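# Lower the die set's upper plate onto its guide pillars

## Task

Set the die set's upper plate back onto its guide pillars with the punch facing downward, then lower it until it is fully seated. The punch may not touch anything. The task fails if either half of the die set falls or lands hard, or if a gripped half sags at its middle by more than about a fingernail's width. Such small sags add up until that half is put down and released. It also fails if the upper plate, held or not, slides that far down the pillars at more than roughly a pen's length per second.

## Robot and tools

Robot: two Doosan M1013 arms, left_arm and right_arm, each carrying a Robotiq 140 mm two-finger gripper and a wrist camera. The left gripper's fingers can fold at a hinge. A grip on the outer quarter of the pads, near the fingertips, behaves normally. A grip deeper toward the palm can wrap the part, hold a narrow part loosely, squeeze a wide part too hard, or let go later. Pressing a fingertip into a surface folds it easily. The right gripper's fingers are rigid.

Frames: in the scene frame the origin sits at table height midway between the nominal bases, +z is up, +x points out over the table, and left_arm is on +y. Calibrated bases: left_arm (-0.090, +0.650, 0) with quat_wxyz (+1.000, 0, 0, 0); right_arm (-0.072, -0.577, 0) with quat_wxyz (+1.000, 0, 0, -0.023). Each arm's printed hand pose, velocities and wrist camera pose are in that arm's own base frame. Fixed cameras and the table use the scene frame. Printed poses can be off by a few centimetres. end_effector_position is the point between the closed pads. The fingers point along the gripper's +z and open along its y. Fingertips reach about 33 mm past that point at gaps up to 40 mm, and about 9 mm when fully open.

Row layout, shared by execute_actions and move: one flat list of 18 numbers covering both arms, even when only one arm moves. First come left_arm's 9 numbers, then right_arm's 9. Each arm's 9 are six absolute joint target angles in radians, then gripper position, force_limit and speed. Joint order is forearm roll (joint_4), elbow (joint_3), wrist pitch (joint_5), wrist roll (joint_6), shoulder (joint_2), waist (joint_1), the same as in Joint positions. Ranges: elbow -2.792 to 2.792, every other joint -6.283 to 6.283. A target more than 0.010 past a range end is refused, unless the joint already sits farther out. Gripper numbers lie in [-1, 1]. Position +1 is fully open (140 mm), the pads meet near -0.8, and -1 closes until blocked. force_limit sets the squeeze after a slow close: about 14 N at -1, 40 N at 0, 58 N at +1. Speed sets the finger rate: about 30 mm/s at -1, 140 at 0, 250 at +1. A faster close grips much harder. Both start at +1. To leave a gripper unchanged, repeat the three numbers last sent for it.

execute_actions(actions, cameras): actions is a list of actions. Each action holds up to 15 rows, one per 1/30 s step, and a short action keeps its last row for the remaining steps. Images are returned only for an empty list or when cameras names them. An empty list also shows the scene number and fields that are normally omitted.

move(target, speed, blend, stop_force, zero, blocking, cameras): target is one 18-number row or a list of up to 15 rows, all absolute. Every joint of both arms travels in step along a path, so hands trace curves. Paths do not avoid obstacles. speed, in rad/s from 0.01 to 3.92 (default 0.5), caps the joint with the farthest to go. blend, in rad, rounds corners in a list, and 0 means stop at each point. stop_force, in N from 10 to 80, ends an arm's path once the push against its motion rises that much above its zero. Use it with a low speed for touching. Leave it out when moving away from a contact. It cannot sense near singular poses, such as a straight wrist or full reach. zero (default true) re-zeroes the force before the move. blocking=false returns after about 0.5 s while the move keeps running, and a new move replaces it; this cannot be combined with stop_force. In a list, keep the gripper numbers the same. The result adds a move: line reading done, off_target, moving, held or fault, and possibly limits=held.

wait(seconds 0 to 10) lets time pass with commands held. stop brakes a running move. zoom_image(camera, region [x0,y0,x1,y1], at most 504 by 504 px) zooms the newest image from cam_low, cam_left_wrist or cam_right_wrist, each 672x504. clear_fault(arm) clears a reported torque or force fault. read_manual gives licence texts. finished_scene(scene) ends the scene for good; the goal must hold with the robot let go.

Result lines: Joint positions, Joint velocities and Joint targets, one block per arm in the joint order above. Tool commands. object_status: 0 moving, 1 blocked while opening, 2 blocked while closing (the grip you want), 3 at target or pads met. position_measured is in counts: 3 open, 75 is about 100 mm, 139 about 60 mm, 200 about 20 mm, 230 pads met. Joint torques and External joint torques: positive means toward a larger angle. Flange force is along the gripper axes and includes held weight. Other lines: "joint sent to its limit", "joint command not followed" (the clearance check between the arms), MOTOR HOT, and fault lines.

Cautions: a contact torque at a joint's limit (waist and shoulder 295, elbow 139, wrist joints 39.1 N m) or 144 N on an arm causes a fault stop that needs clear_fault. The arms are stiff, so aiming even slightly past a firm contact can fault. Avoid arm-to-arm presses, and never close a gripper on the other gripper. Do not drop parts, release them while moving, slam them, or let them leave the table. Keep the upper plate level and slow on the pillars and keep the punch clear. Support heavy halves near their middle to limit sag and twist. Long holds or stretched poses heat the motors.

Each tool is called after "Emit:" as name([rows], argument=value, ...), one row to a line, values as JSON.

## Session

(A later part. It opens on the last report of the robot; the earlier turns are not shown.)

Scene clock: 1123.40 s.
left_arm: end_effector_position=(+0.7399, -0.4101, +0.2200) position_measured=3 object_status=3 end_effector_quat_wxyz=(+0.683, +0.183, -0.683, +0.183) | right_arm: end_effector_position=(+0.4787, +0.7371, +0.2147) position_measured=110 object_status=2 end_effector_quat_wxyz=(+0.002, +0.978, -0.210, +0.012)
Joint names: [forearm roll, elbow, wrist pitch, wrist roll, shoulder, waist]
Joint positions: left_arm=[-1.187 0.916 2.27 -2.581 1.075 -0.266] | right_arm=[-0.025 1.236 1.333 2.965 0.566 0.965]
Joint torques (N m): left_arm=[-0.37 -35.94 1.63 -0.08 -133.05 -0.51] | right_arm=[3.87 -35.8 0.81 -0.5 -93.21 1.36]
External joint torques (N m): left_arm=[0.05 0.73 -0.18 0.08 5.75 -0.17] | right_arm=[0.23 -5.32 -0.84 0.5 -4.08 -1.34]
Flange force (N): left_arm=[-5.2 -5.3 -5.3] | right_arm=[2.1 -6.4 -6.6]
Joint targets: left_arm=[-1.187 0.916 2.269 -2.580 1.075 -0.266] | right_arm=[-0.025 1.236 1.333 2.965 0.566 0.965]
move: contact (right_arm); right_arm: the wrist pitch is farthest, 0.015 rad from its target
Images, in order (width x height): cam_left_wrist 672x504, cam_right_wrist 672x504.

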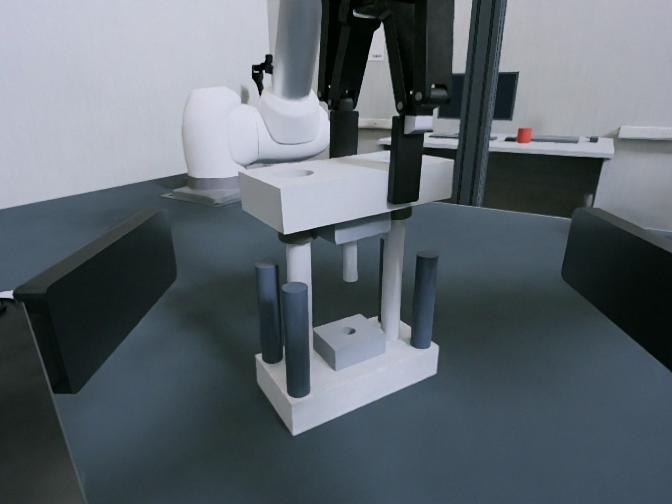

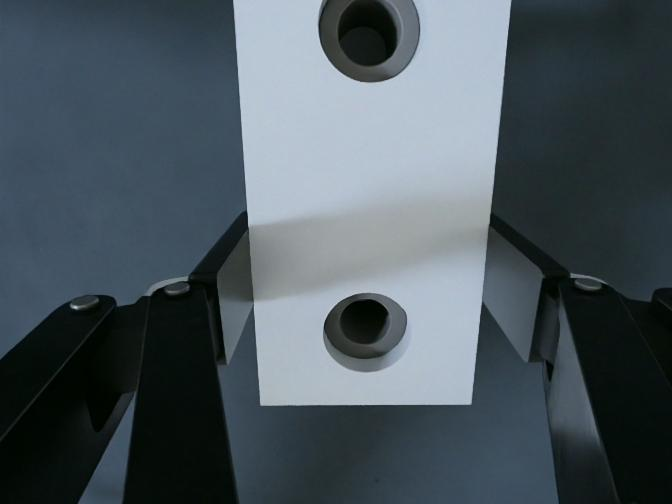

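Emit:
move(target=[-1.5894,2.15,1.5602,-2.091,0.4713,-0.0214,1,1,-1,-0.0538,1.2385,1.3309,2.9846,0.5635,0.97704,-1,0.5,-1], speed=0.4, cameras=["cam_left_wrist","cam_right_wrist","cam_low"])

Emit:
zoom_image(camera="cam_left_wrist", region=[385, 205, 455, 275])

Emit:
zoom_image(camera="cam_left_wrist", region=[275, 190, 345, 260])

Emit:
zoom_image(camera="cam_right_wrist", region=[330, 10, 400, 80])

Scene clock: 1158.50 s.
left_arm: end_effector_position=(+0.5601, -0.3100, +0.2199) position_measured=3 object_status=3 end_effector_quat_wxyz=(+0.500, +0.500, -0.500, +0.500) | right_arm: end_effector_position=(+0.4772, +0.7376, +0.2165) position_measured=110 object_status=2 end_effector_quat_wxyz=(+0.006, +0.977, -0.210, +0.026)
Joint names: [forearm roll, elbow, wrist pitch, wrist roll, shoulder, waist]
Joint positions: left_arm=[-1.589 2.15 1.56 -2.091 0.471 -0.021] | right_arm=[-0.054 1.239 1.331 2.985 0.563 0.977]
Joint torques (N m): left_arm=[-1.46 -17.9 2.6 -0.06 -69.2 -0.54] | right_arm=[2.86 -49.8 -0.16 -0.37 -114.11 -1.3]
External joint torques (N m): left_arm=[0.07 0.6 -0.23 0.06 4.14 0.75] | right_arm=[1.18 8.59 0.12 0.37 16.74 1.6]
Flange force (N): left_arm=[-7.2 -2.8 -1.3] | right_arm=[-2.5 -5.3 16.6]
Joint targets: left_arm=[-1.589 2.150 1.560 -2.091 0.471 -0.021] | right_arm=[-0.054 1.238 1.331 2.985 0.564 0.977]
move: done

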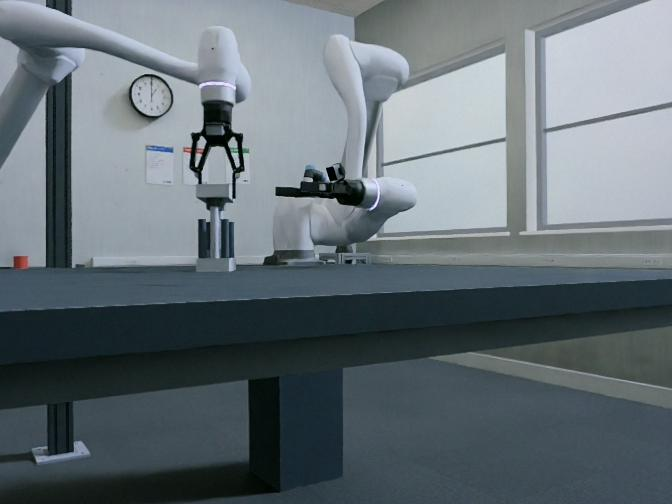

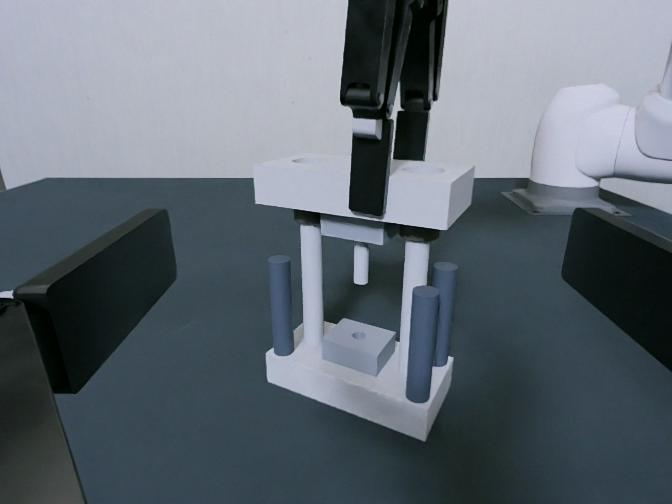

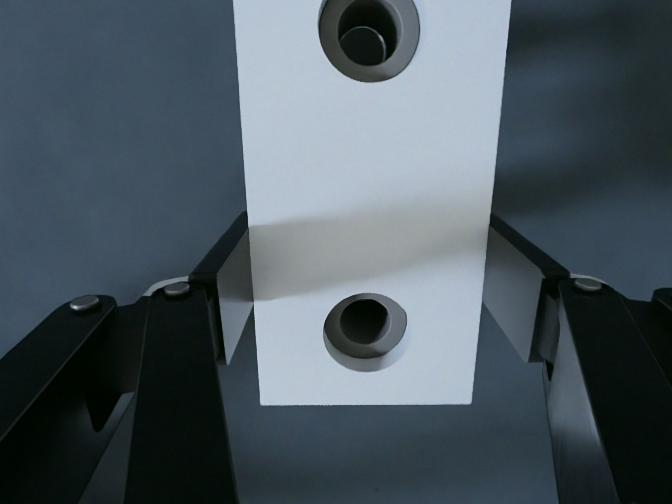

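Scaled by 7.200 from the camera's 672x504 image, which has a finer 960x720 frame.

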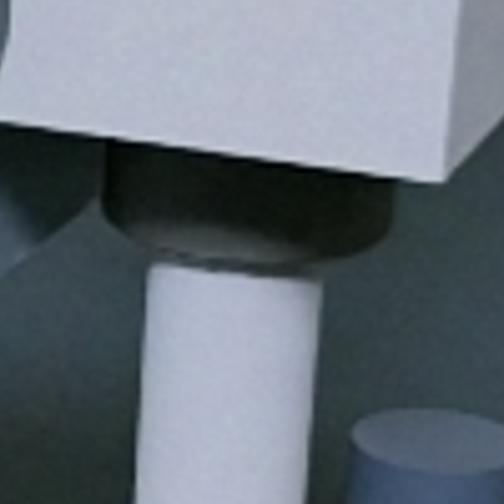

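Scaled by 7.200 from the camera's 672x504 image, which has a finer 960x720 frame.

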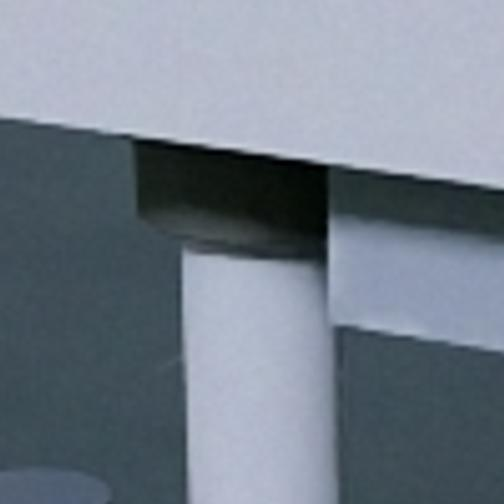

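Scaled by 7.200 from the camera's 672x504 image, which has a finer 960x720 frame.

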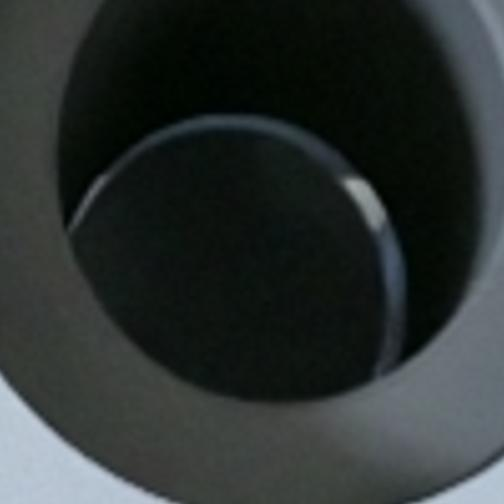

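Emit:
move(target=[-1.5894,2.15,1.5602,-2.091,0.4713,-0.0214,1,1,-1,-0.0538,1.2374,1.3312,2.9838,0.5642,0.97619,-1,0.5,-1], speed=0.05)

Emit:
move(target=[-1.5894,2.15,1.5602,-2.091,0.4713,-0.0214,1,1,-1,-0.0540,1.2516,1.3120,2.9838,0.5693,0.97619,-1,0.5,-1], speed=0.02, stop_force=15, cameras=["cam_left_wrist","cam_right_wrist"])

Emit:
zoom_image(camera="cam_left_wrist", region=[270, 190, 460, 290])

Emit:
zoom_image(camera="cam_right_wrist", region=[330, 10, 400, 80])

Scene clock: 1186.13 s.
left_arm: end_effector_position=(+0.5600, -0.3100, +0.2199) position_measured=3 object_status=3 end_effector_quat_wxyz=(+0.500, +0.500, -0.500, +0.500) | right_arm: end_effector_position=(+0.4781, +0.7375, +0.2165) position_measured=110 object_status=2 end_effector_quat_wxyz=(+0.006, +0.977, -0.210, +0.026)
Joint names: [forearm roll, elbow, wrist pitch, wrist roll, shoulder, waist]
Joint positions: left_arm=[-1.589 2.15 1.56 -2.091 0.471 -0.021] | right_arm=[-0.054 1.237 1.331 2.984 0.564 0.976]
Joint torques (N m): left_arm=[-1.46 -17.34 2.57 -0.03 -69.38 -0.6] | right_arm=[2.82 -49.81 -0.11 -0.36 -113.69 -1.07]
External joint torques (N m): left_arm=[0.06 0.07 -0.2 0.03 4.67 0.63] | right_arm=[1.2 8.79 0.08 0.35 16.86 1.34]
Flange force (N): left_arm=[-7.9 -4.3 -1.2] | right_arm=[-2.2 -4.9 17.0]
Joint targets: left_arm=[-1.589 2.150 1.560 -2.091 0.471 -0.021] | right_arm=[-0.054 1.237 1.331 2.984 0.564 0.976]
move: done

Scene clock: 1186.83 s.
left_arm: end_effector_position=(+0.5600, -0.3100, +0.2199) position_measured=3 object_status=3 end_effector_quat_wxyz=(+0.500, +0.500, -0.500, +0.500) | right_arm: end_effector_position=(+0.4783, +0.7377, +0.2151) position_measured=110 object_status=2 end_effector_quat_wxyz=(+0.005, +0.977, -0.210, +0.026)
Joint names: [forearm roll, elbow, wrist pitch, wrist roll, shoulder, waist]
Joint positions: left_arm=[-1.589 2.15 1.56 -2.091 0.471 -0.021] | right_arm=[-0.054 1.239 1.328 2.984 0.565 0.976]
Joint torques (N m): left_arm=[-1.46 -17.51 2.57 -0.05 -69.35 -0.43] | right_arm=[3.46 -37.76 1.64 -0.39 -97.79 0.83]
External joint torques (N m): left_arm=[0.06 0.28 -0.21 0.05 4.91 0.24] | right_arm=[0.57 -3.32 -1.67 0.39 0.6 -0.4]
Flange force (N): left_arm=[-8.4 -4.1 -0.5] | right_arm=[1.2 -8.1 -1.0]
Joint targets: left_arm=[-1.589 2.150 1.560 -2.091 0.471 -0.021] | right_arm=[-0.054 1.239 1.328 2.984 0.565 0.976]
move: contact (right_arm); right_arm: the wrist pitch is farthest, 0.016 rad from its target
Images, in order (width x height): cam_left_wrist 672x504, cam_right_wrist 672x504.

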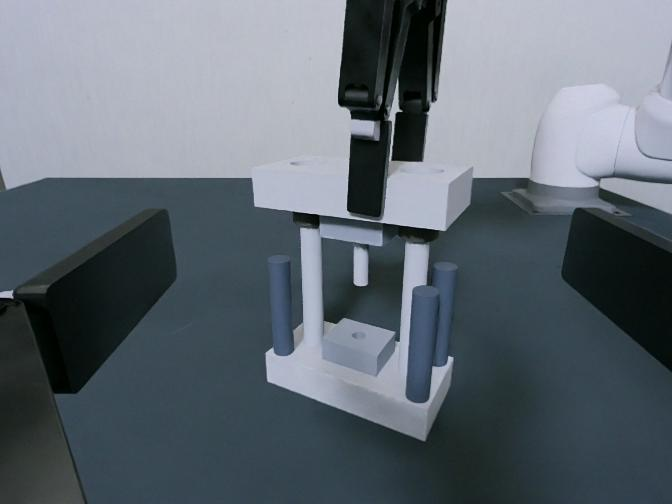

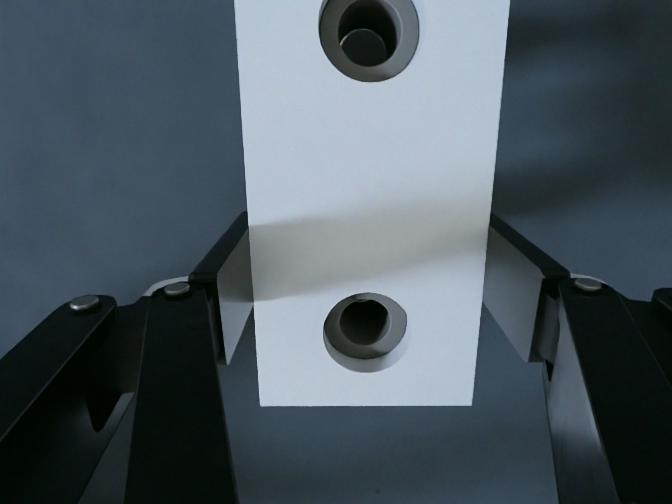

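Scaled by 2.653 from the camera's 672x504 image, which has a finer 960x720 frame.

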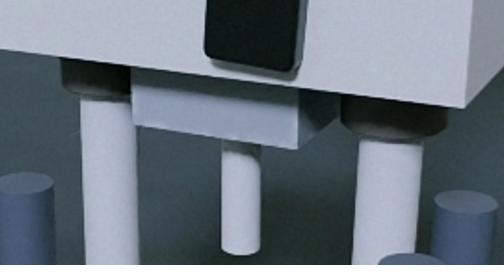

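Scaled by 7.200 from the camera's 672x504 image, which has a finer 960x720 frame.

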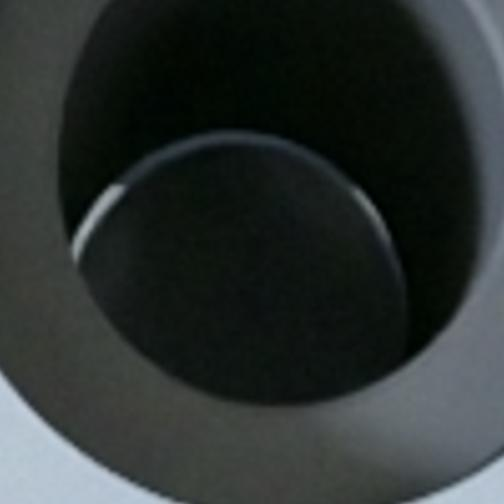

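Emit:
move(target=[-1.5894,2.15,1.5602,-2.091,0.4713,-0.0214,1,1,-1,-0.0755,1.2380,1.3283,3.0097,0.5649,0.98514,-1,0.5,-1], speed=0.05, cameras=["cam_left_wrist","cam_right_wrist"])

Emit:
zoom_image(camera="cam_left_wrist", region=[385, 205, 455, 275])

Emit:
zoom_image(camera="cam_left_wrist", region=[275, 190, 345, 260])

Emit:
zoom_image(camera="cam_right_wrist", region=[330, 10, 400, 80])

Scene clock: 1226.90 s.
left_arm: end_effector_position=(+0.5600, -0.3100, +0.2199) position_measured=3 object_status=3 end_effector_quat_wxyz=(+0.500, +0.500, -0.500, +0.500) | right_arm: end_effector_position=(+0.4777, +0.7386, +0.2159) position_measured=110 object_status=2 end_effector_quat_wxyz=(+0.008, +0.976, -0.216, +0.036)
Joint names: [forearm roll, elbow, wrist pitch, wrist roll, shoulder, waist]
Joint positions: left_arm=[-1.589 2.15 1.56 -2.091 0.471 -0.021] | right_arm=[-0.076 1.238 1.328 3.01 0.565 0.985]
Joint torques (N m): left_arm=[-1.49 -17.41 2.59 -0.04 -69.29 -0.39] | right_arm=[2.62 -49.19 0.05 -0.2 -113.2 -1.56]
External joint torques (N m): left_arm=[0.08 0.17 -0.23 0.04 4.89 0.23] | right_arm=[1.36 8.21 -0.09 0.2 16.27 2.21]
Flange force (N): left_arm=[-8.3 -4.3 -0.5] | right_arm=[-3.4 -5.4 16.2]
Joint targets: left_arm=[-1.589 2.150 1.560 -2.091 0.471 -0.021] | right_arm=[-0.076 1.238 1.328 3.010 0.565 0.985]
move: done
Images, in order (width x height): cam_left_wrist 672x504, cam_right_wrist 672x504.

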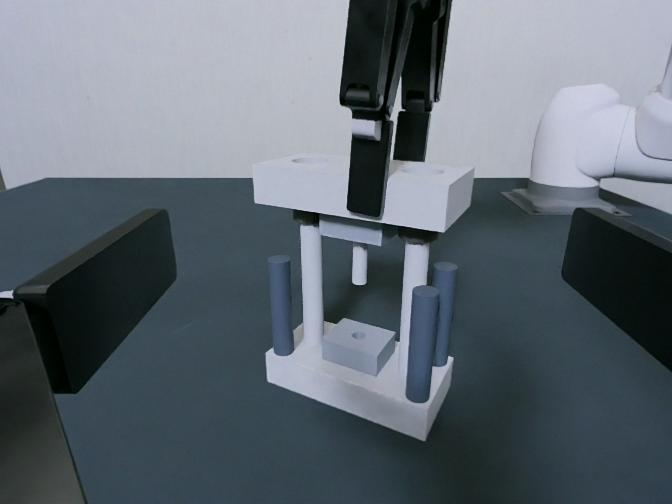

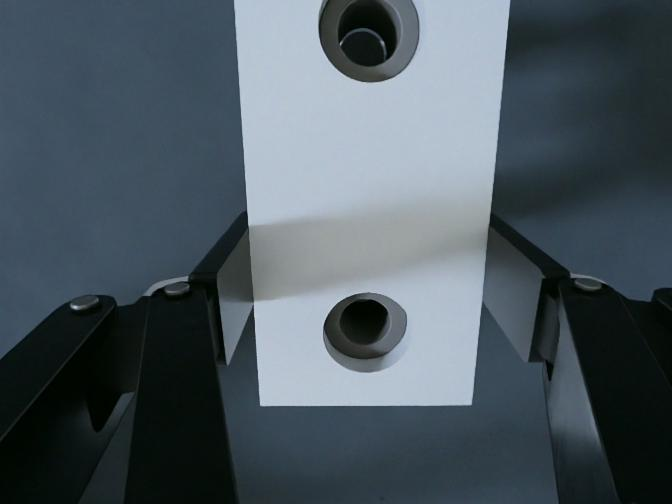

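Scaled by 7.200 from the camera's 672x504 image, which has a finer 960x720 frame.

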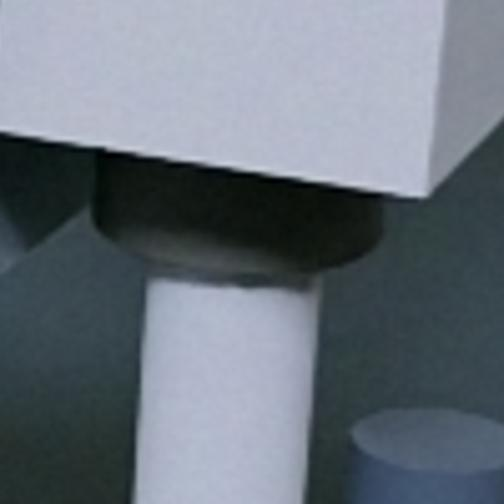

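Scaled by 7.200 from the camera's 672x504 image, which has a finer 960x720 frame.

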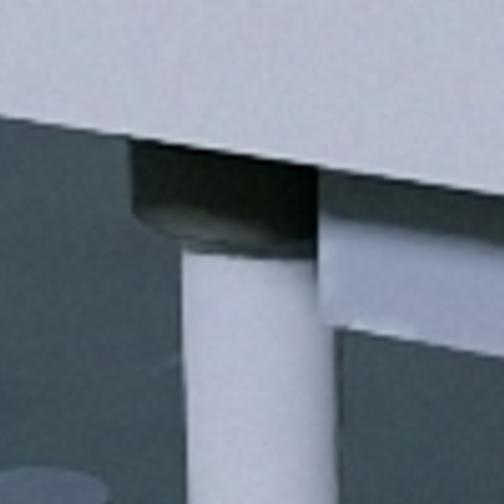

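Scaled by 7.200 from the camera's 672x504 image, which has a finer 960x720 frame.

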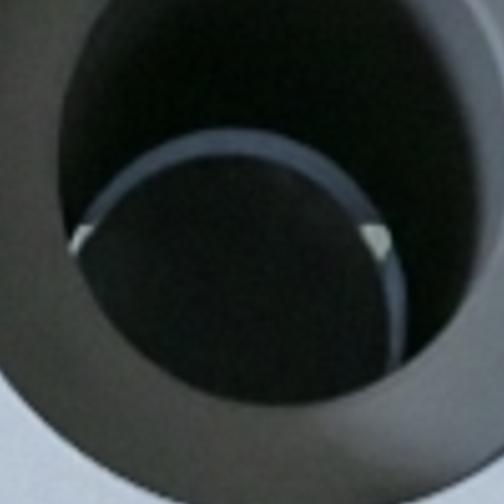

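Emit:
move(target=[-1.5894,2.15,1.5602,-2.091,0.4713,-0.0214,1,1,-1,-0.0755,1.2354,1.3292,3.0199,0.5666,0.98527,-1,0.5,-1], speed=0.05)

Emit:
move(target=[-1.5894,2.15,1.5602,-2.091,0.4713,-0.0214,1,1,-1,-0.0759,1.2508,1.3084,3.0199,0.5721,0.98527,-1,0.5,-1], speed=0.02, stop_force=14, cameras=["cam_left_wrist","cam_right_wrist"])

Emit:
zoom_image(camera="cam_left_wrist", region=[385, 205, 455, 275])

Emit:
zoom_image(camera="cam_left_wrist", region=[275, 190, 345, 260])

Emit:
zoom_image(camera="cam_right_wrist", region=[330, 10, 400, 80])

Scene clock: 1254.13 s.
left_arm: end_effector_position=(+0.5600, -0.3100, +0.2199) position_measured=3 object_status=3 end_effector_quat_wxyz=(+0.500, +0.500, -0.500, +0.500) | right_arm: end_effector_position=(+0.4782, +0.7395, +0.2159) position_measured=110 object_status=2 end_effector_quat_wxyz=(+0.008, +0.975, -0.221, +0.036)
Joint names: [forearm roll, elbow, wrist pitch, wrist roll, shoulder, waist]
Joint positions: left_arm=[-1.589 2.15 1.56 -2.091 0.471 -0.021] | right_arm=[-0.075 1.235 1.329 3.02 0.567 0.985]
Joint torques (N m): left_arm=[-1.46 -17.55 2.59 -0.05 -69.18 -0.51] | right_arm=[2.54 -49.49 -0.49 -0.31 -112.52 -1.5]
External joint torques (N m): left_arm=[0.07 0.3 -0.22 0.05 4.58 0.44] | right_arm=[1.4 8.54 0.46 0.31 15.52 1.41]
Flange force (N): left_arm=[-7.8 -3.8 -0.8] | right_arm=[-2.8 -3.6 15.5]
Joint targets: left_arm=[-1.589 2.150 1.560 -2.091 0.471 -0.021] | right_arm=[-0.076 1.235 1.329 3.020 0.567 0.985]
move: done

Scene clock: 1255.60 s.
left_arm: end_effector_position=(+0.5600, -0.3100, +0.2199) position_measured=3 object_status=3 end_effector_quat_wxyz=(+0.500, +0.500, -0.500, +0.500) | right_arm: end_effector_position=(+0.4782, +0.7396, +0.2048) position_measured=110 object_status=2 end_effector_quat_wxyz=(+0.008, +0.975, -0.220, +0.036)
Joint names: [forearm roll, elbow, wrist pitch, wrist roll, shoulder, waist]
Joint positions: left_arm=[-1.589 2.15 1.56 -2.091 0.471 -0.021] | right_arm=[-0.076 1.248 1.311 3.02 0.571 0.985]
Joint torques (N m): left_arm=[-1.47 -17.5 2.59 -0.07 -69.28 -0.31] | right_arm=[1.35 -45.71 -2.35 -0.83 -103.15 -3.94]
External joint torques (N m): left_arm=[0.06 0.22 -0.22 0.07 4.47 0.23] | right_arm=[2.59 4.84 2.32 0.83 5.84 3.86]
Flange force (N): left_arm=[-7.7 -3.8 -0.5] | right_arm=[-5.9 0.2 4.0]
Joint targets: left_arm=[-1.589 2.150 1.560 -2.091 0.471 -0.021] | right_arm=[-0.076 1.248 1.311 3.020 0.571 0.985]
move: contact (right_arm)
Images, in order (width x height): cam_left_wrist 672x504, cam_right_wrist 672x504.

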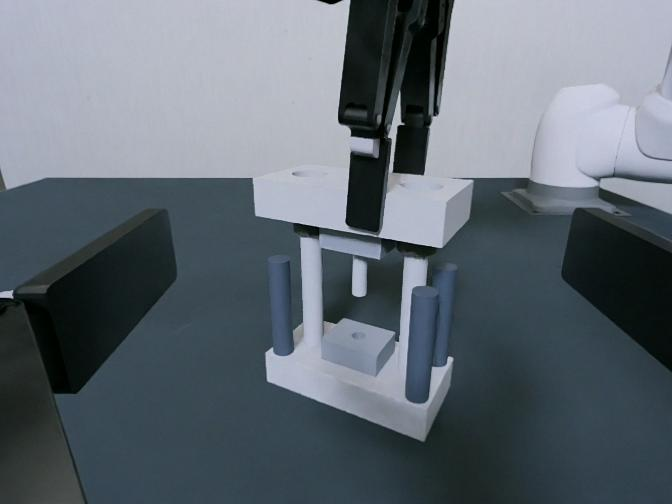

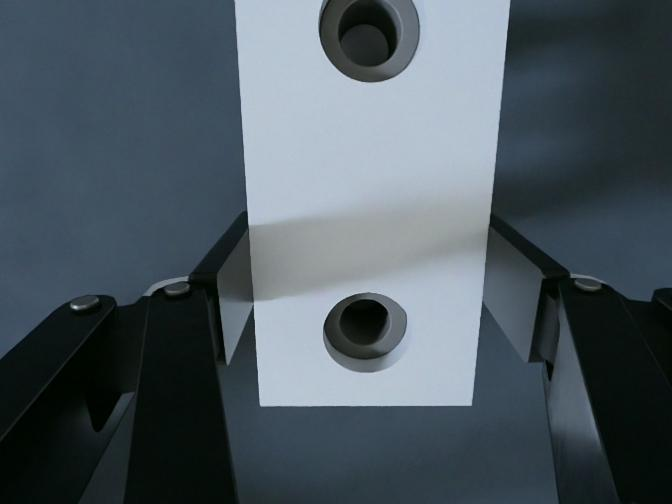

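Scaled by 7.200 from the camera's 672x504 image, which has a finer 960x720 frame.

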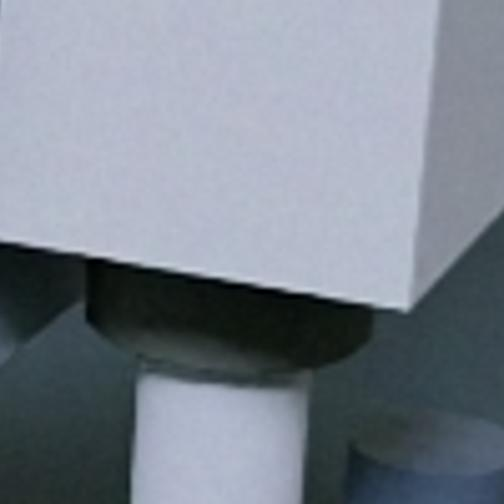

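Scaled by 7.200 from the camera's 672x504 image, which has a finer 960x720 frame.

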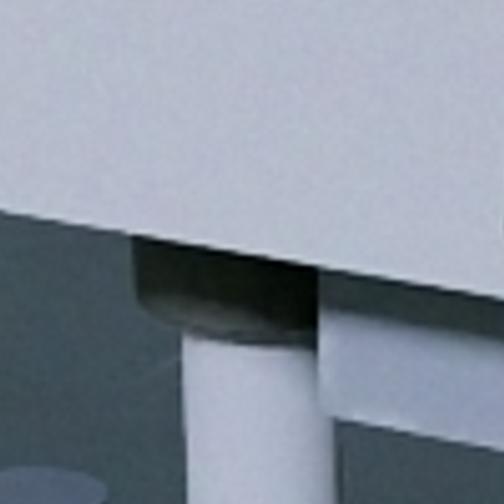

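Scaled by 7.200 from the camera's 672x504 image, which has a finer 960x720 frame.

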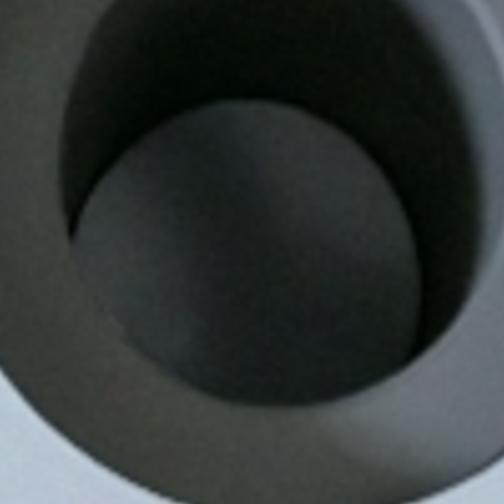

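Emit:
move(target=[-1.5894,2.15,1.5602,-2.091,0.4713,-0.0214,1,1,-1,-0.0759,1.2490,1.3110,3.0252,0.5711,0.98552,-1,0.5,-1], speed=0.02)

Emit:
move(target=[-1.5894,2.15,1.5602,-2.091,0.4713,-0.0214,1,1,-1,-0.0763,1.2682,1.2850,3.0252,0.5781,0.98552,-1,0.5,-1], speed=0.02, stop_force=14, cameras=["cam_left_wrist","cam_right_wrist"])

Scene clock: 1291.70 s.
left_arm: end_effector_position=(+0.5600, -0.3100, +0.2199) position_measured=3 object_status=3 end_effector_quat_wxyz=(+0.500, +0.500, -0.500, +0.500) | right_arm: end_effector_position=(+0.4780, +0.7396, +0.2046) position_measured=110 object_status=2 end_effector_quat_wxyz=(+0.008, +0.974, -0.223, +0.036)
Joint names: [forearm roll, elbow, wrist pitch, wrist roll, shoulder, waist]
Joint positions: left_arm=[-1.589 2.15 1.56 -2.091 0.471 -0.021] | right_arm=[-0.076 1.249 1.311 3.025 0.571 0.986]
Joint torques (N m): left_arm=[-1.47 -17.44 2.56 -0.06 -69.26 -0.55] | right_arm=[3.19 -40.82 -0.96 0.3 -98.39 -0.6]
External joint torques (N m): left_arm=[0.08 0.2 -0.2 0.06 4.8 0.53] | right_arm=[0.72 0.05 0.93 -0.29 1.42 -0.07]
Flange force (N): left_arm=[-8.2 -4.2 -1.1] | right_arm=[0.7 -3.1 -0.8]
Joint targets: left_arm=[-1.589 2.150 1.560 -2.091 0.471 -0.021] | right_arm=[-0.076 1.249 1.311 3.025 0.571 0.986]
move: done

Scene clock: 1292.33 s.
left_arm: end_effector_position=(+0.5600, -0.3100, +0.2199) position_measured=3 object_status=3 end_effector_quat_wxyz=(+0.500, +0.500, -0.500, +0.500) | right_arm: end_effector_position=(+0.4780, +0.7396, +0.2041) position_measured=110 object_status=2 end_effector_quat_wxyz=(+0.007, +0.974, -0.223, +0.036)
Joint names: [forearm roll, elbow, wrist pitch, wrist roll, shoulder, waist]
Joint positions: left_arm=[-1.589 2.15 1.56 -2.091 0.471 -0.021] | right_arm=[-0.076 1.25 1.31 3.025 0.571 0.986]
Joint torques (N m): left_arm=[-1.46 -17.61 2.58 -0.06 -69.29 -0.49] | right_arm=[3.13 -32.57 -3.25 0.17 -79.2 -2.76]
External joint torques (N m): left_arm=[0.07 0.38 -0.21 0.06 4.82 0.39] | right_arm=[0.81 -8.3 3.22 -0.17 -18.27 2.77]
Flange force (N): left_arm=[-8.3 -3.8 -0.8] | right_arm=[-2.0 4.2 -22.7]
Joint targets: left_arm=[-1.589 2.150 1.560 -2.091 0.471 -0.021] | right_arm=[-0.076 1.250 1.310 3.025 0.571 0.986]
move: contact (right_arm); right_arm: the wrist pitch is farthest, 0.025 rad from its target
Images, in order (width x height): cam_left_wrist 672x504, cam_right_wrist 672x504.

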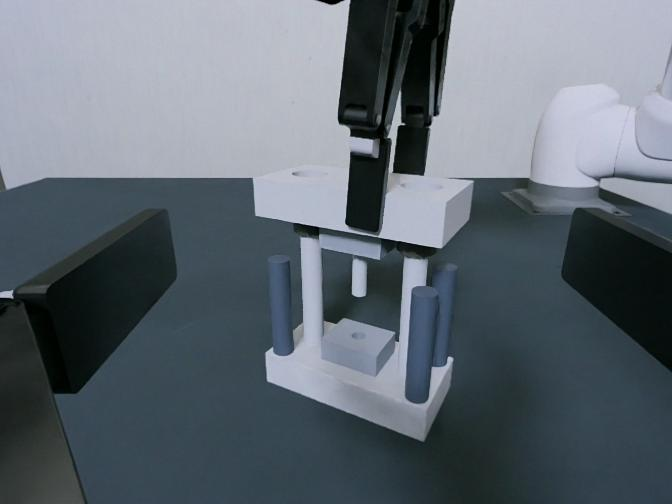

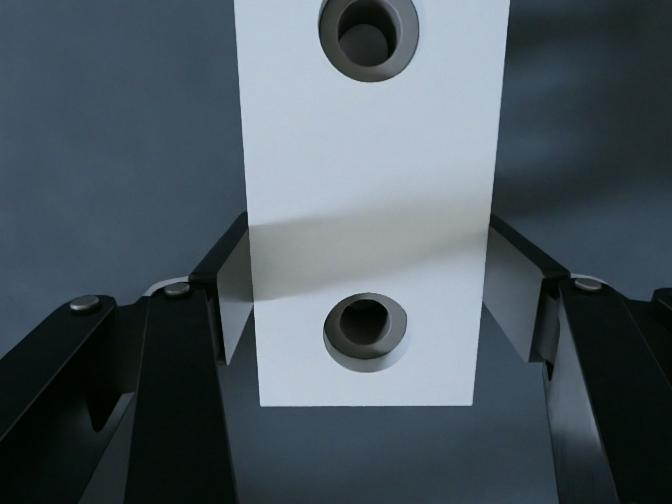

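Emit:
zoom_image(camera="cam_left_wrist", region=[400, 170, 480, 260])

Emit:
zoom_image(camera="cam_left_wrist", region=[400, 350, 480, 450])

Emit:
zoom_image(camera="cam_right_wrist", region=[306, 0, 426, 100])

Emit:
zoom_image(camera="cam_left_wrist", region=[240, 160, 480, 450])

Scaled by 5.600 from the camera's 672x504 image, which has a finer 960x720 frame.

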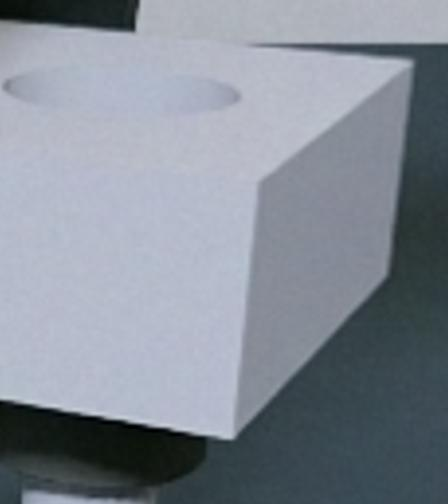

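Scaled by 5.040 from the camera's 672x504 image, which has a finer 960x720 frame.

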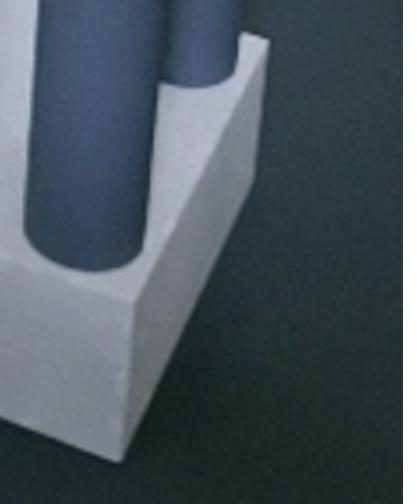

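Scaled by 4.200 from the camera's 672x504 image, which has a finer 960x720 frame.

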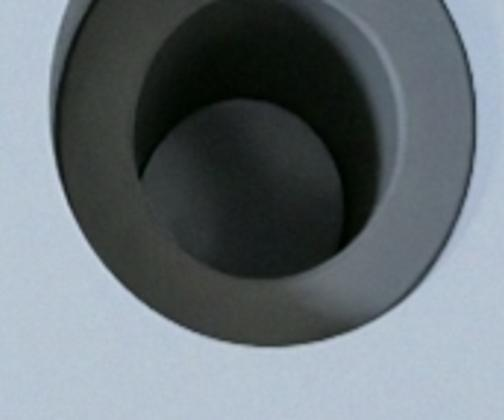

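Scaled by 1.738 from the camera's 672x504 image, which has a finer 960x720 frame.

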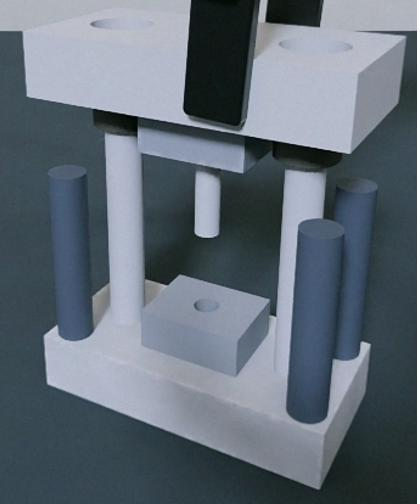

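Emit:
move(target=[-1.5894,2.15,1.5602,-2.091,0.4713,-0.0214,1,1,-1,-0.0759,1.2513,1.3094,3.0225,0.5706,0.98534,-1,0.5,-1], speed=0.02)

Scene clock: 1366.17 s.
left_arm: end_effector_position=(+0.5600, -0.3100, +0.2199) position_measured=3 object_status=3 end_effector_quat_wxyz=(+0.500, +0.500, -0.500, +0.500) | right_arm: end_effector_position=(+0.4778, +0.7391, +0.2038) position_measured=110 object_status=2 end_effector_quat_wxyz=(+0.008, +0.974, -0.222, +0.036)
Joint names: [forearm roll, elbow, wrist pitch, wrist roll, shoulder, waist]
Joint positions: left_arm=[-1.589 2.15 1.56 -2.091 0.471 -0.021] | right_arm=[-0.076 1.251 1.309 3.023 0.571 0.985]
Joint torques (N m): left_arm=[-1.47 -17.53 2.58 -0.08 -69.14 -0.42] | right_arm=[2.24 -23.34 2.96 -0.82 -78.29 -3.91]
External joint torques (N m): left_arm=[0.07 0.27 -0.21 0.08 4.4 0.31] | right_arm=[1.69 -17.31 -3 0.82 -18.44 4.17]
Flange force (N): left_arm=[-7.6 -3.6 -0.6] | right_arm=[-2.4 -13.4 -23.4]
Joint targets: left_arm=[-1.589 2.150 1.560 -2.091 0.471 -0.021] | right_arm=[-0.076 1.251 1.309 3.023 0.571 0.985]
move: done

Emit:
move(target=[-1.5894,2.15,1.5602,-2.091,0.4713,-0.0214,1,1,-1,-0.0759,1.2512,1.3088,3.0238,0.5713,0.98537,-1,0.5,-1], speed=0.02)

Scene clock: 1380.50 s.
left_arm: end_effector_position=(+0.5600, -0.3100, +0.2199) position_measured=3 object_status=3 end_effector_quat_wxyz=(+0.500, +0.500, -0.500, +0.500) | right_arm: end_effector_position=(+0.4779, +0.7393, +0.2032) position_measured=110 object_status=2 end_effector_quat_wxyz=(+0.008, +0.974, -0.222, +0.036)
Joint names: [forearm roll, elbow, wrist pitch, wrist roll, shoulder, waist]
Joint positions: left_arm=[-1.589 2.15 1.56 -2.091 0.471 -0.021] | right_arm=[-0.076 1.251 1.309 3.024 0.571 0.985]
Joint torques (N m): left_arm=[-1.45 -17.49 2.6 -0.08 -69.32 -0.53] | right_arm=[2.78 -24.7 0.92 -0.42 -76.79 -2.86]
External joint torques (N m): left_arm=[0.05 0.21 -0.23 0.08 4.54 0.64] | right_arm=[1.13 -15.9 -0.95 0.42 -19.79 2.75]
Flange force (N): left_arm=[-7.8 -3.9 -1.2] | right_arm=[-0.7 -9.3 -25.4]
Joint targets: left_arm=[-1.589 2.150 1.560 -2.091 0.471 -0.021] | right_arm=[-0.076 1.251 1.309 3.024 0.571 0.985]
move: done

Emit:
move(target=[-1.5894,2.15,1.5602,-2.091,0.4713,-0.0214,1,1,-1,-0.0761,1.2572,1.3006,3.0238,0.5735,0.98539,-1,0.5,-1], speed=0.02, stop_force=25, cameras=["cam_left_wrist","cam_right_wrist"])

Emit:
zoom_image(camera="cam_left_wrist", region=[240, 160, 480, 450])

Scene clock: 1403.50 s.
left_arm: end_effector_position=(+0.5600, -0.3100, +0.2199) position_measured=3 object_status=3 end_effector_quat_wxyz=(+0.500, +0.500, -0.500, +0.500) | right_arm: end_effector_position=(+0.4779, +0.7393, +0.1980) position_measured=110 object_status=2 end_effector_quat_wxyz=(+0.008, +0.974, -0.222, +0.036)
Joint names: [forearm roll, elbow, wrist pitch, wrist roll, shoulder, waist]
Joint positions: left_arm=[-1.589 2.15 1.56 -2.091 0.471 -0.021] | right_arm=[-0.076 1.257 1.301 3.024 0.574 0.985]
Joint torques (N m): left_arm=[-1.45 -17.5 2.58 -0.06 -69.34 -0.44] | right_arm=[3.44 -41.99 1.76 -0.37 -106.75 1.58]
External joint torques (N m): left_arm=[0.04 0.19 -0.2 0.06 4.36 0.38] | right_arm=[0.47 1.41 -1.81 0.37 10.05 -1.69]
Flange force (N): left_arm=[-7.4 -3.8 -0.7] | right_arm=[2.0 -10.6 9.1]
Joint targets: left_arm=[-1.589 2.150 1.560 -2.091 0.471 -0.021] | right_arm=[-0.076 1.257 1.301 3.024 0.573 0.985]
move: done
Images, in order (width x height): cam_left_wrist 672x504, cam_right_wrist 672x504.

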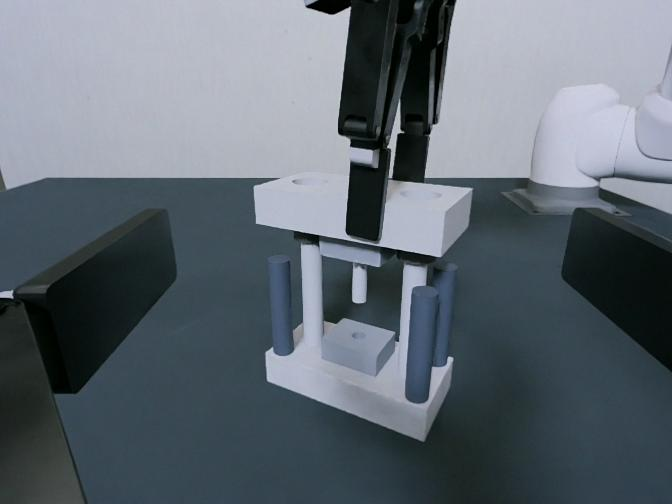

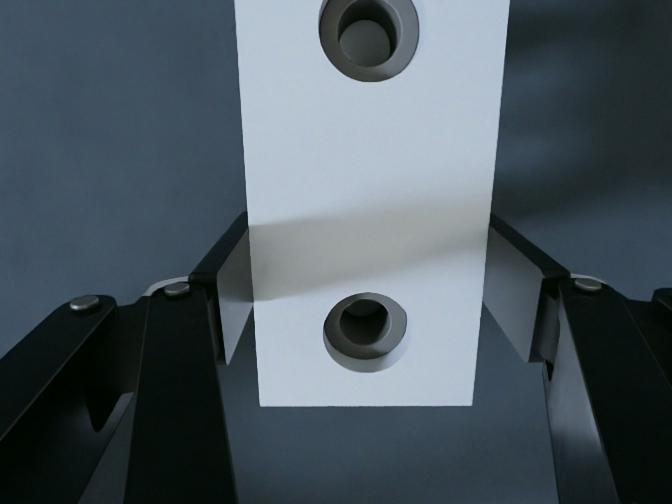

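Scaled by 1.738 from the camera's 672x504 image, which has a finer 960x720 frame.

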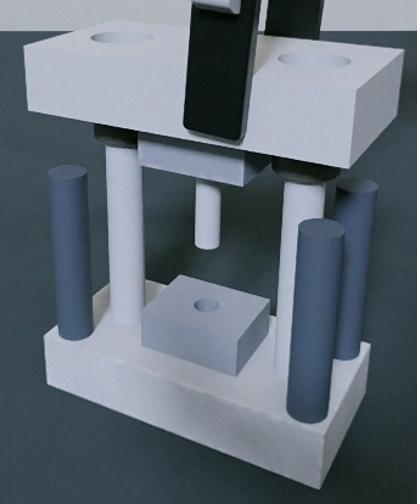

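Emit:
move([
  [-1.5894,2.15,1.5602,-2.091,0.4713,-0.0214,1,1,-1,-0.0763,1.2680,1.2850,3.0236,0.5783,0.9853,-1,0.5,-1],
  [-1.5894,2.15,1.5602,-2.091,0.4713,-0.0214,1,1,-1,-0.0766,1.2790,1.2693,3.0236,0.5830,0.9853,-1,0.5,-1],
  [-1.5894,2.15,1.5602,-2.091,0.4713,-0.0214,1,1,-1,-0.0770,1.2895,1.2539,3.0236,0.5879,0.9853,-1,0.5,-1],
  [-1.5894,2.15,1.5602,-2.091,0.4713,-0.0214,1,1,-1,-0.0774,1.2998,1.2385,3.0236,0.5930,0.9853,-1,0.5,-1],
  [-1.5894,2.15,1.5602,-2.091,0.4713,-0.0214,1,1,-1,-0.0778,1.3098,1.2229,3.0236,0.5986,0.9853,-1,0.5,-1],
], speed=0.025, stop_force=20, cameras=["all"])

Emit:
zoom_image(camera="cam_left_wrist", region=[240, 160, 480, 450])

Scene clock: 1437.87 s.
left_arm: end_effector_position=(+0.5600, -0.3100, +0.2199) position_measured=3 object_status=3 end_effector_quat_wxyz=(+0.500, +0.500, -0.500, +0.500) | right_arm: end_effector_position=(+0.4780, +0.7394, +0.1974) position_measured=110 object_status=2 end_effector_quat_wxyz=(+0.007, +0.974, -0.222, +0.036)
Joint names: [forearm roll, elbow, wrist pitch, wrist roll, shoulder, waist]
Joint positions: left_arm=[-1.589 2.15 1.56 -2.091 0.471 -0.021] | right_arm=[-0.076 1.258 1.299 3.024 0.574 0.985]
Joint torques (N m): left_arm=[-1.48 -17.54 2.58 -0.06 -69.34 -0.53] | right_arm=[4 -30.76 -0.32 -0.49 -85.7 0.21]
External joint torques (N m): left_arm=[0.08 0.29 -0.21 0.06 4.78 0.39] | right_arm=[-0.11 -9.75 0.28 0.49 -10.81 -0.67]
Flange force (N): left_arm=[-8.2 -4.0 -0.8] | right_arm=[2.2 -8.4 -16.1]
Joint targets: left_arm=[-1.589 2.150 1.560 -2.091 0.471 -0.021] | right_arm=[-0.076 1.258 1.299 3.024 0.574 0.985]
move: contact (right_arm); path passed 0 of 5 targets; right_arm: the wrist pitch is farthest, 0.076 rad from its target

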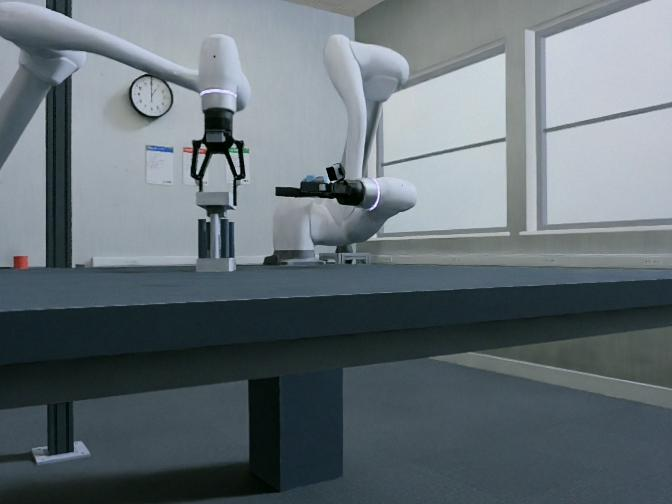

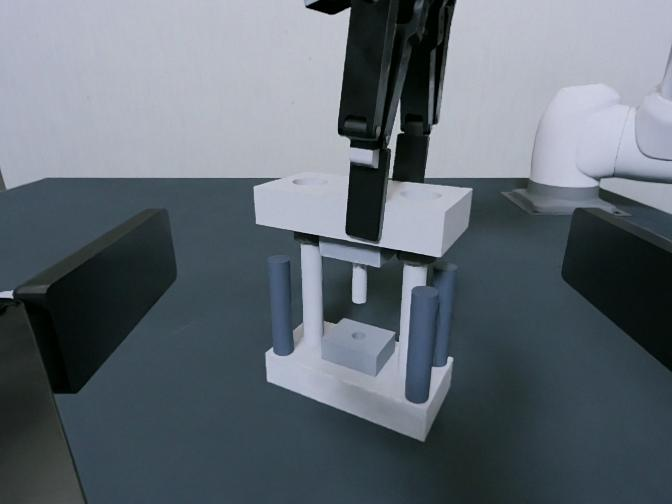

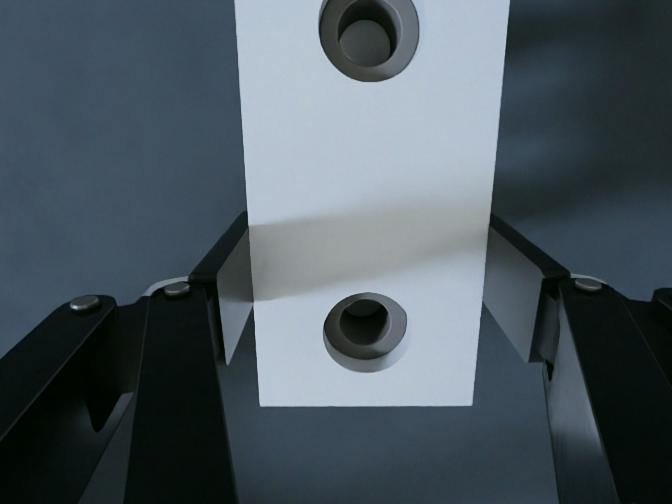

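Scaled by 1.738 from the camera's 672x504 image, which has a finer 960x720 frame.

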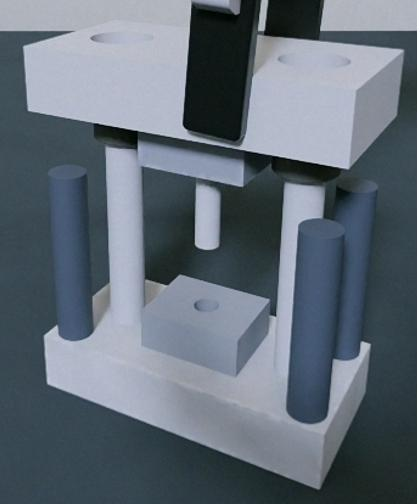

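Emit:
move([
  [-1.5894,2.15,1.5602,-2.091,0.4713,-0.0214,1,1,-1,-0.0763,1.2680,1.2850,3.0236,0.5783,0.9853,-1,0.5,-1],
  [-1.5894,2.15,1.5602,-2.091,0.4713,-0.0214,1,1,-1,-0.0766,1.2790,1.2693,3.0236,0.5830,0.9853,-1,0.5,-1],
  [-1.5894,2.15,1.5602,-2.091,0.4713,-0.0214,1,1,-1,-0.0770,1.2895,1.2539,3.0236,0.5879,0.9853,-1,0.5,-1],
  [-1.5894,2.15,1.5602,-2.091,0.4713,-0.0214,1,1,-1,-0.0774,1.2998,1.2385,3.0236,0.5930,0.9853,-1,0.5,-1],
  [-1.5894,2.15,1.5602,-2.091,0.4713,-0.0214,1,1,-1,-0.0778,1.3098,1.2229,3.0236,0.5986,0.9853,-1,0.5,-1],
], speed=0.02, stop_force=35, cameras=["cam_left_wrist"])

Scene clock: 1456.07 s.
left_arm: end_effector_position=(+0.5600, -0.3100, +0.2199) position_measured=3 object_status=3 end_effector_quat_wxyz=(+0.500, +0.500, -0.500, +0.500) | right_arm: end_effector_position=(+0.4781, +0.7396, +0.1623) position_measured=110 object_status=2 end_effector_quat_wxyz=(+0.007, +0.975, -0.220, +0.036)
Joint names: [forearm roll, elbow, wrist pitch, wrist roll, shoulder, waist]
Joint positions: left_arm=[-1.589 2.15 1.56 -2.091 0.471 -0.021] | right_arm=[-0.077 1.296 1.244 3.024 0.591 0.985]
Joint torques (N m): left_arm=[-1.48 -17.5 2.59 -0.08 -69.37 -0.36] | right_arm=[2.19 -16.68 -7.07 -0.75 -45.85 -6.95]
External joint torques (N m): left_arm=[0.09 0.36 -0.25 0.07 5.68 -0.02] | right_arm=[1.68 -23.5 7.03 0.75 -52.68 6.44]
Flange force (N): left_arm=[-9.7 -4.7 -0.1] | right_arm=[-5.6 13.5 -62.9]
Joint targets: left_arm=[-1.589 2.150 1.560 -2.091 0.471 -0.021] | right_arm=[-0.077 1.296 1.244 3.024 0.591 0.985]
move: contact (right_arm); path passed 3 of 5 targets; right_arm: the wrist pitch is farthest, 0.021 rad from its target
Images, in order (width x height): cam_left_wrist 672x504.

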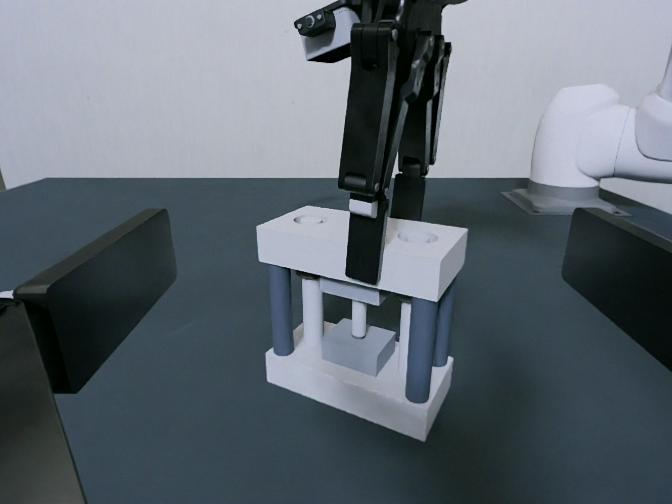

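Emit:
zoom_image(camera="cam_left_wrist", region=[240, 200, 480, 410])

Scaled by 2.100 from the camera's 672x504 image, which has a finer 960x720 frame.

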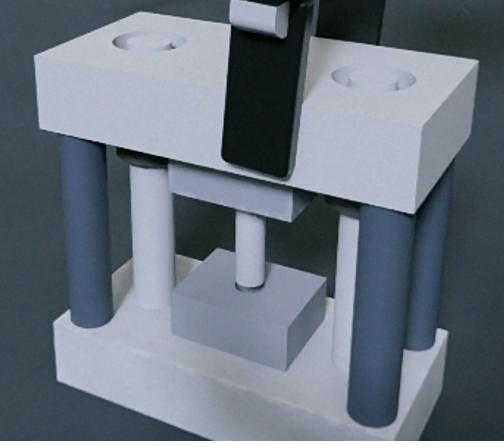

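Emit:
move(target=[-1.5894,2.15,1.5602,-2.091,0.4713,-0.0214,1,1,-1,-0.077,1.2957,1.2454,3.0236,0.5898,0.9852,-1,0.5,-1], speed=0.02)

Scene clock: 1472.77 s.
left_arm: end_effector_position=(+0.5600, -0.3100, +0.2199) position_measured=3 object_status=3 end_effector_quat_wxyz=(+0.500, +0.500, -0.500, +0.500) | right_arm: end_effector_position=(+0.4779, +0.7392, +0.1630) position_measured=110 object_status=2 end_effector_quat_wxyz=(+0.008, +0.975, -0.220, +0.036)
Joint names: [forearm roll, elbow, wrist pitch, wrist roll, shoulder, waist]
Joint positions: left_arm=[-1.589 2.15 1.56 -2.091 0.471 -0.021] | right_arm=[-0.077 1.296 1.245 3.024 0.59 0.985]
Joint torques (N m): left_arm=[-1.44 -17.51 2.59 -0.06 -69.13 -0.49] | right_arm=[2.45 -25.6 0.91 -0.67 -80.26 -4.14]
External joint torques (N m): left_arm=[0.04 0.19 -0.22 0.06 4.03 0.55] | right_arm=[1.39 -14.22 -0.95 0.67 -17.14 3.93]
Flange force (N): left_arm=[-6.9 -3.5 -1.0] | right_arm=[-2.5 -9.8 -22.2]
Joint targets: left_arm=[-1.589 2.150 1.560 -2.091 0.471 -0.021] | right_arm=[-0.077 1.296 1.245 3.024 0.590 0.985]
move: done


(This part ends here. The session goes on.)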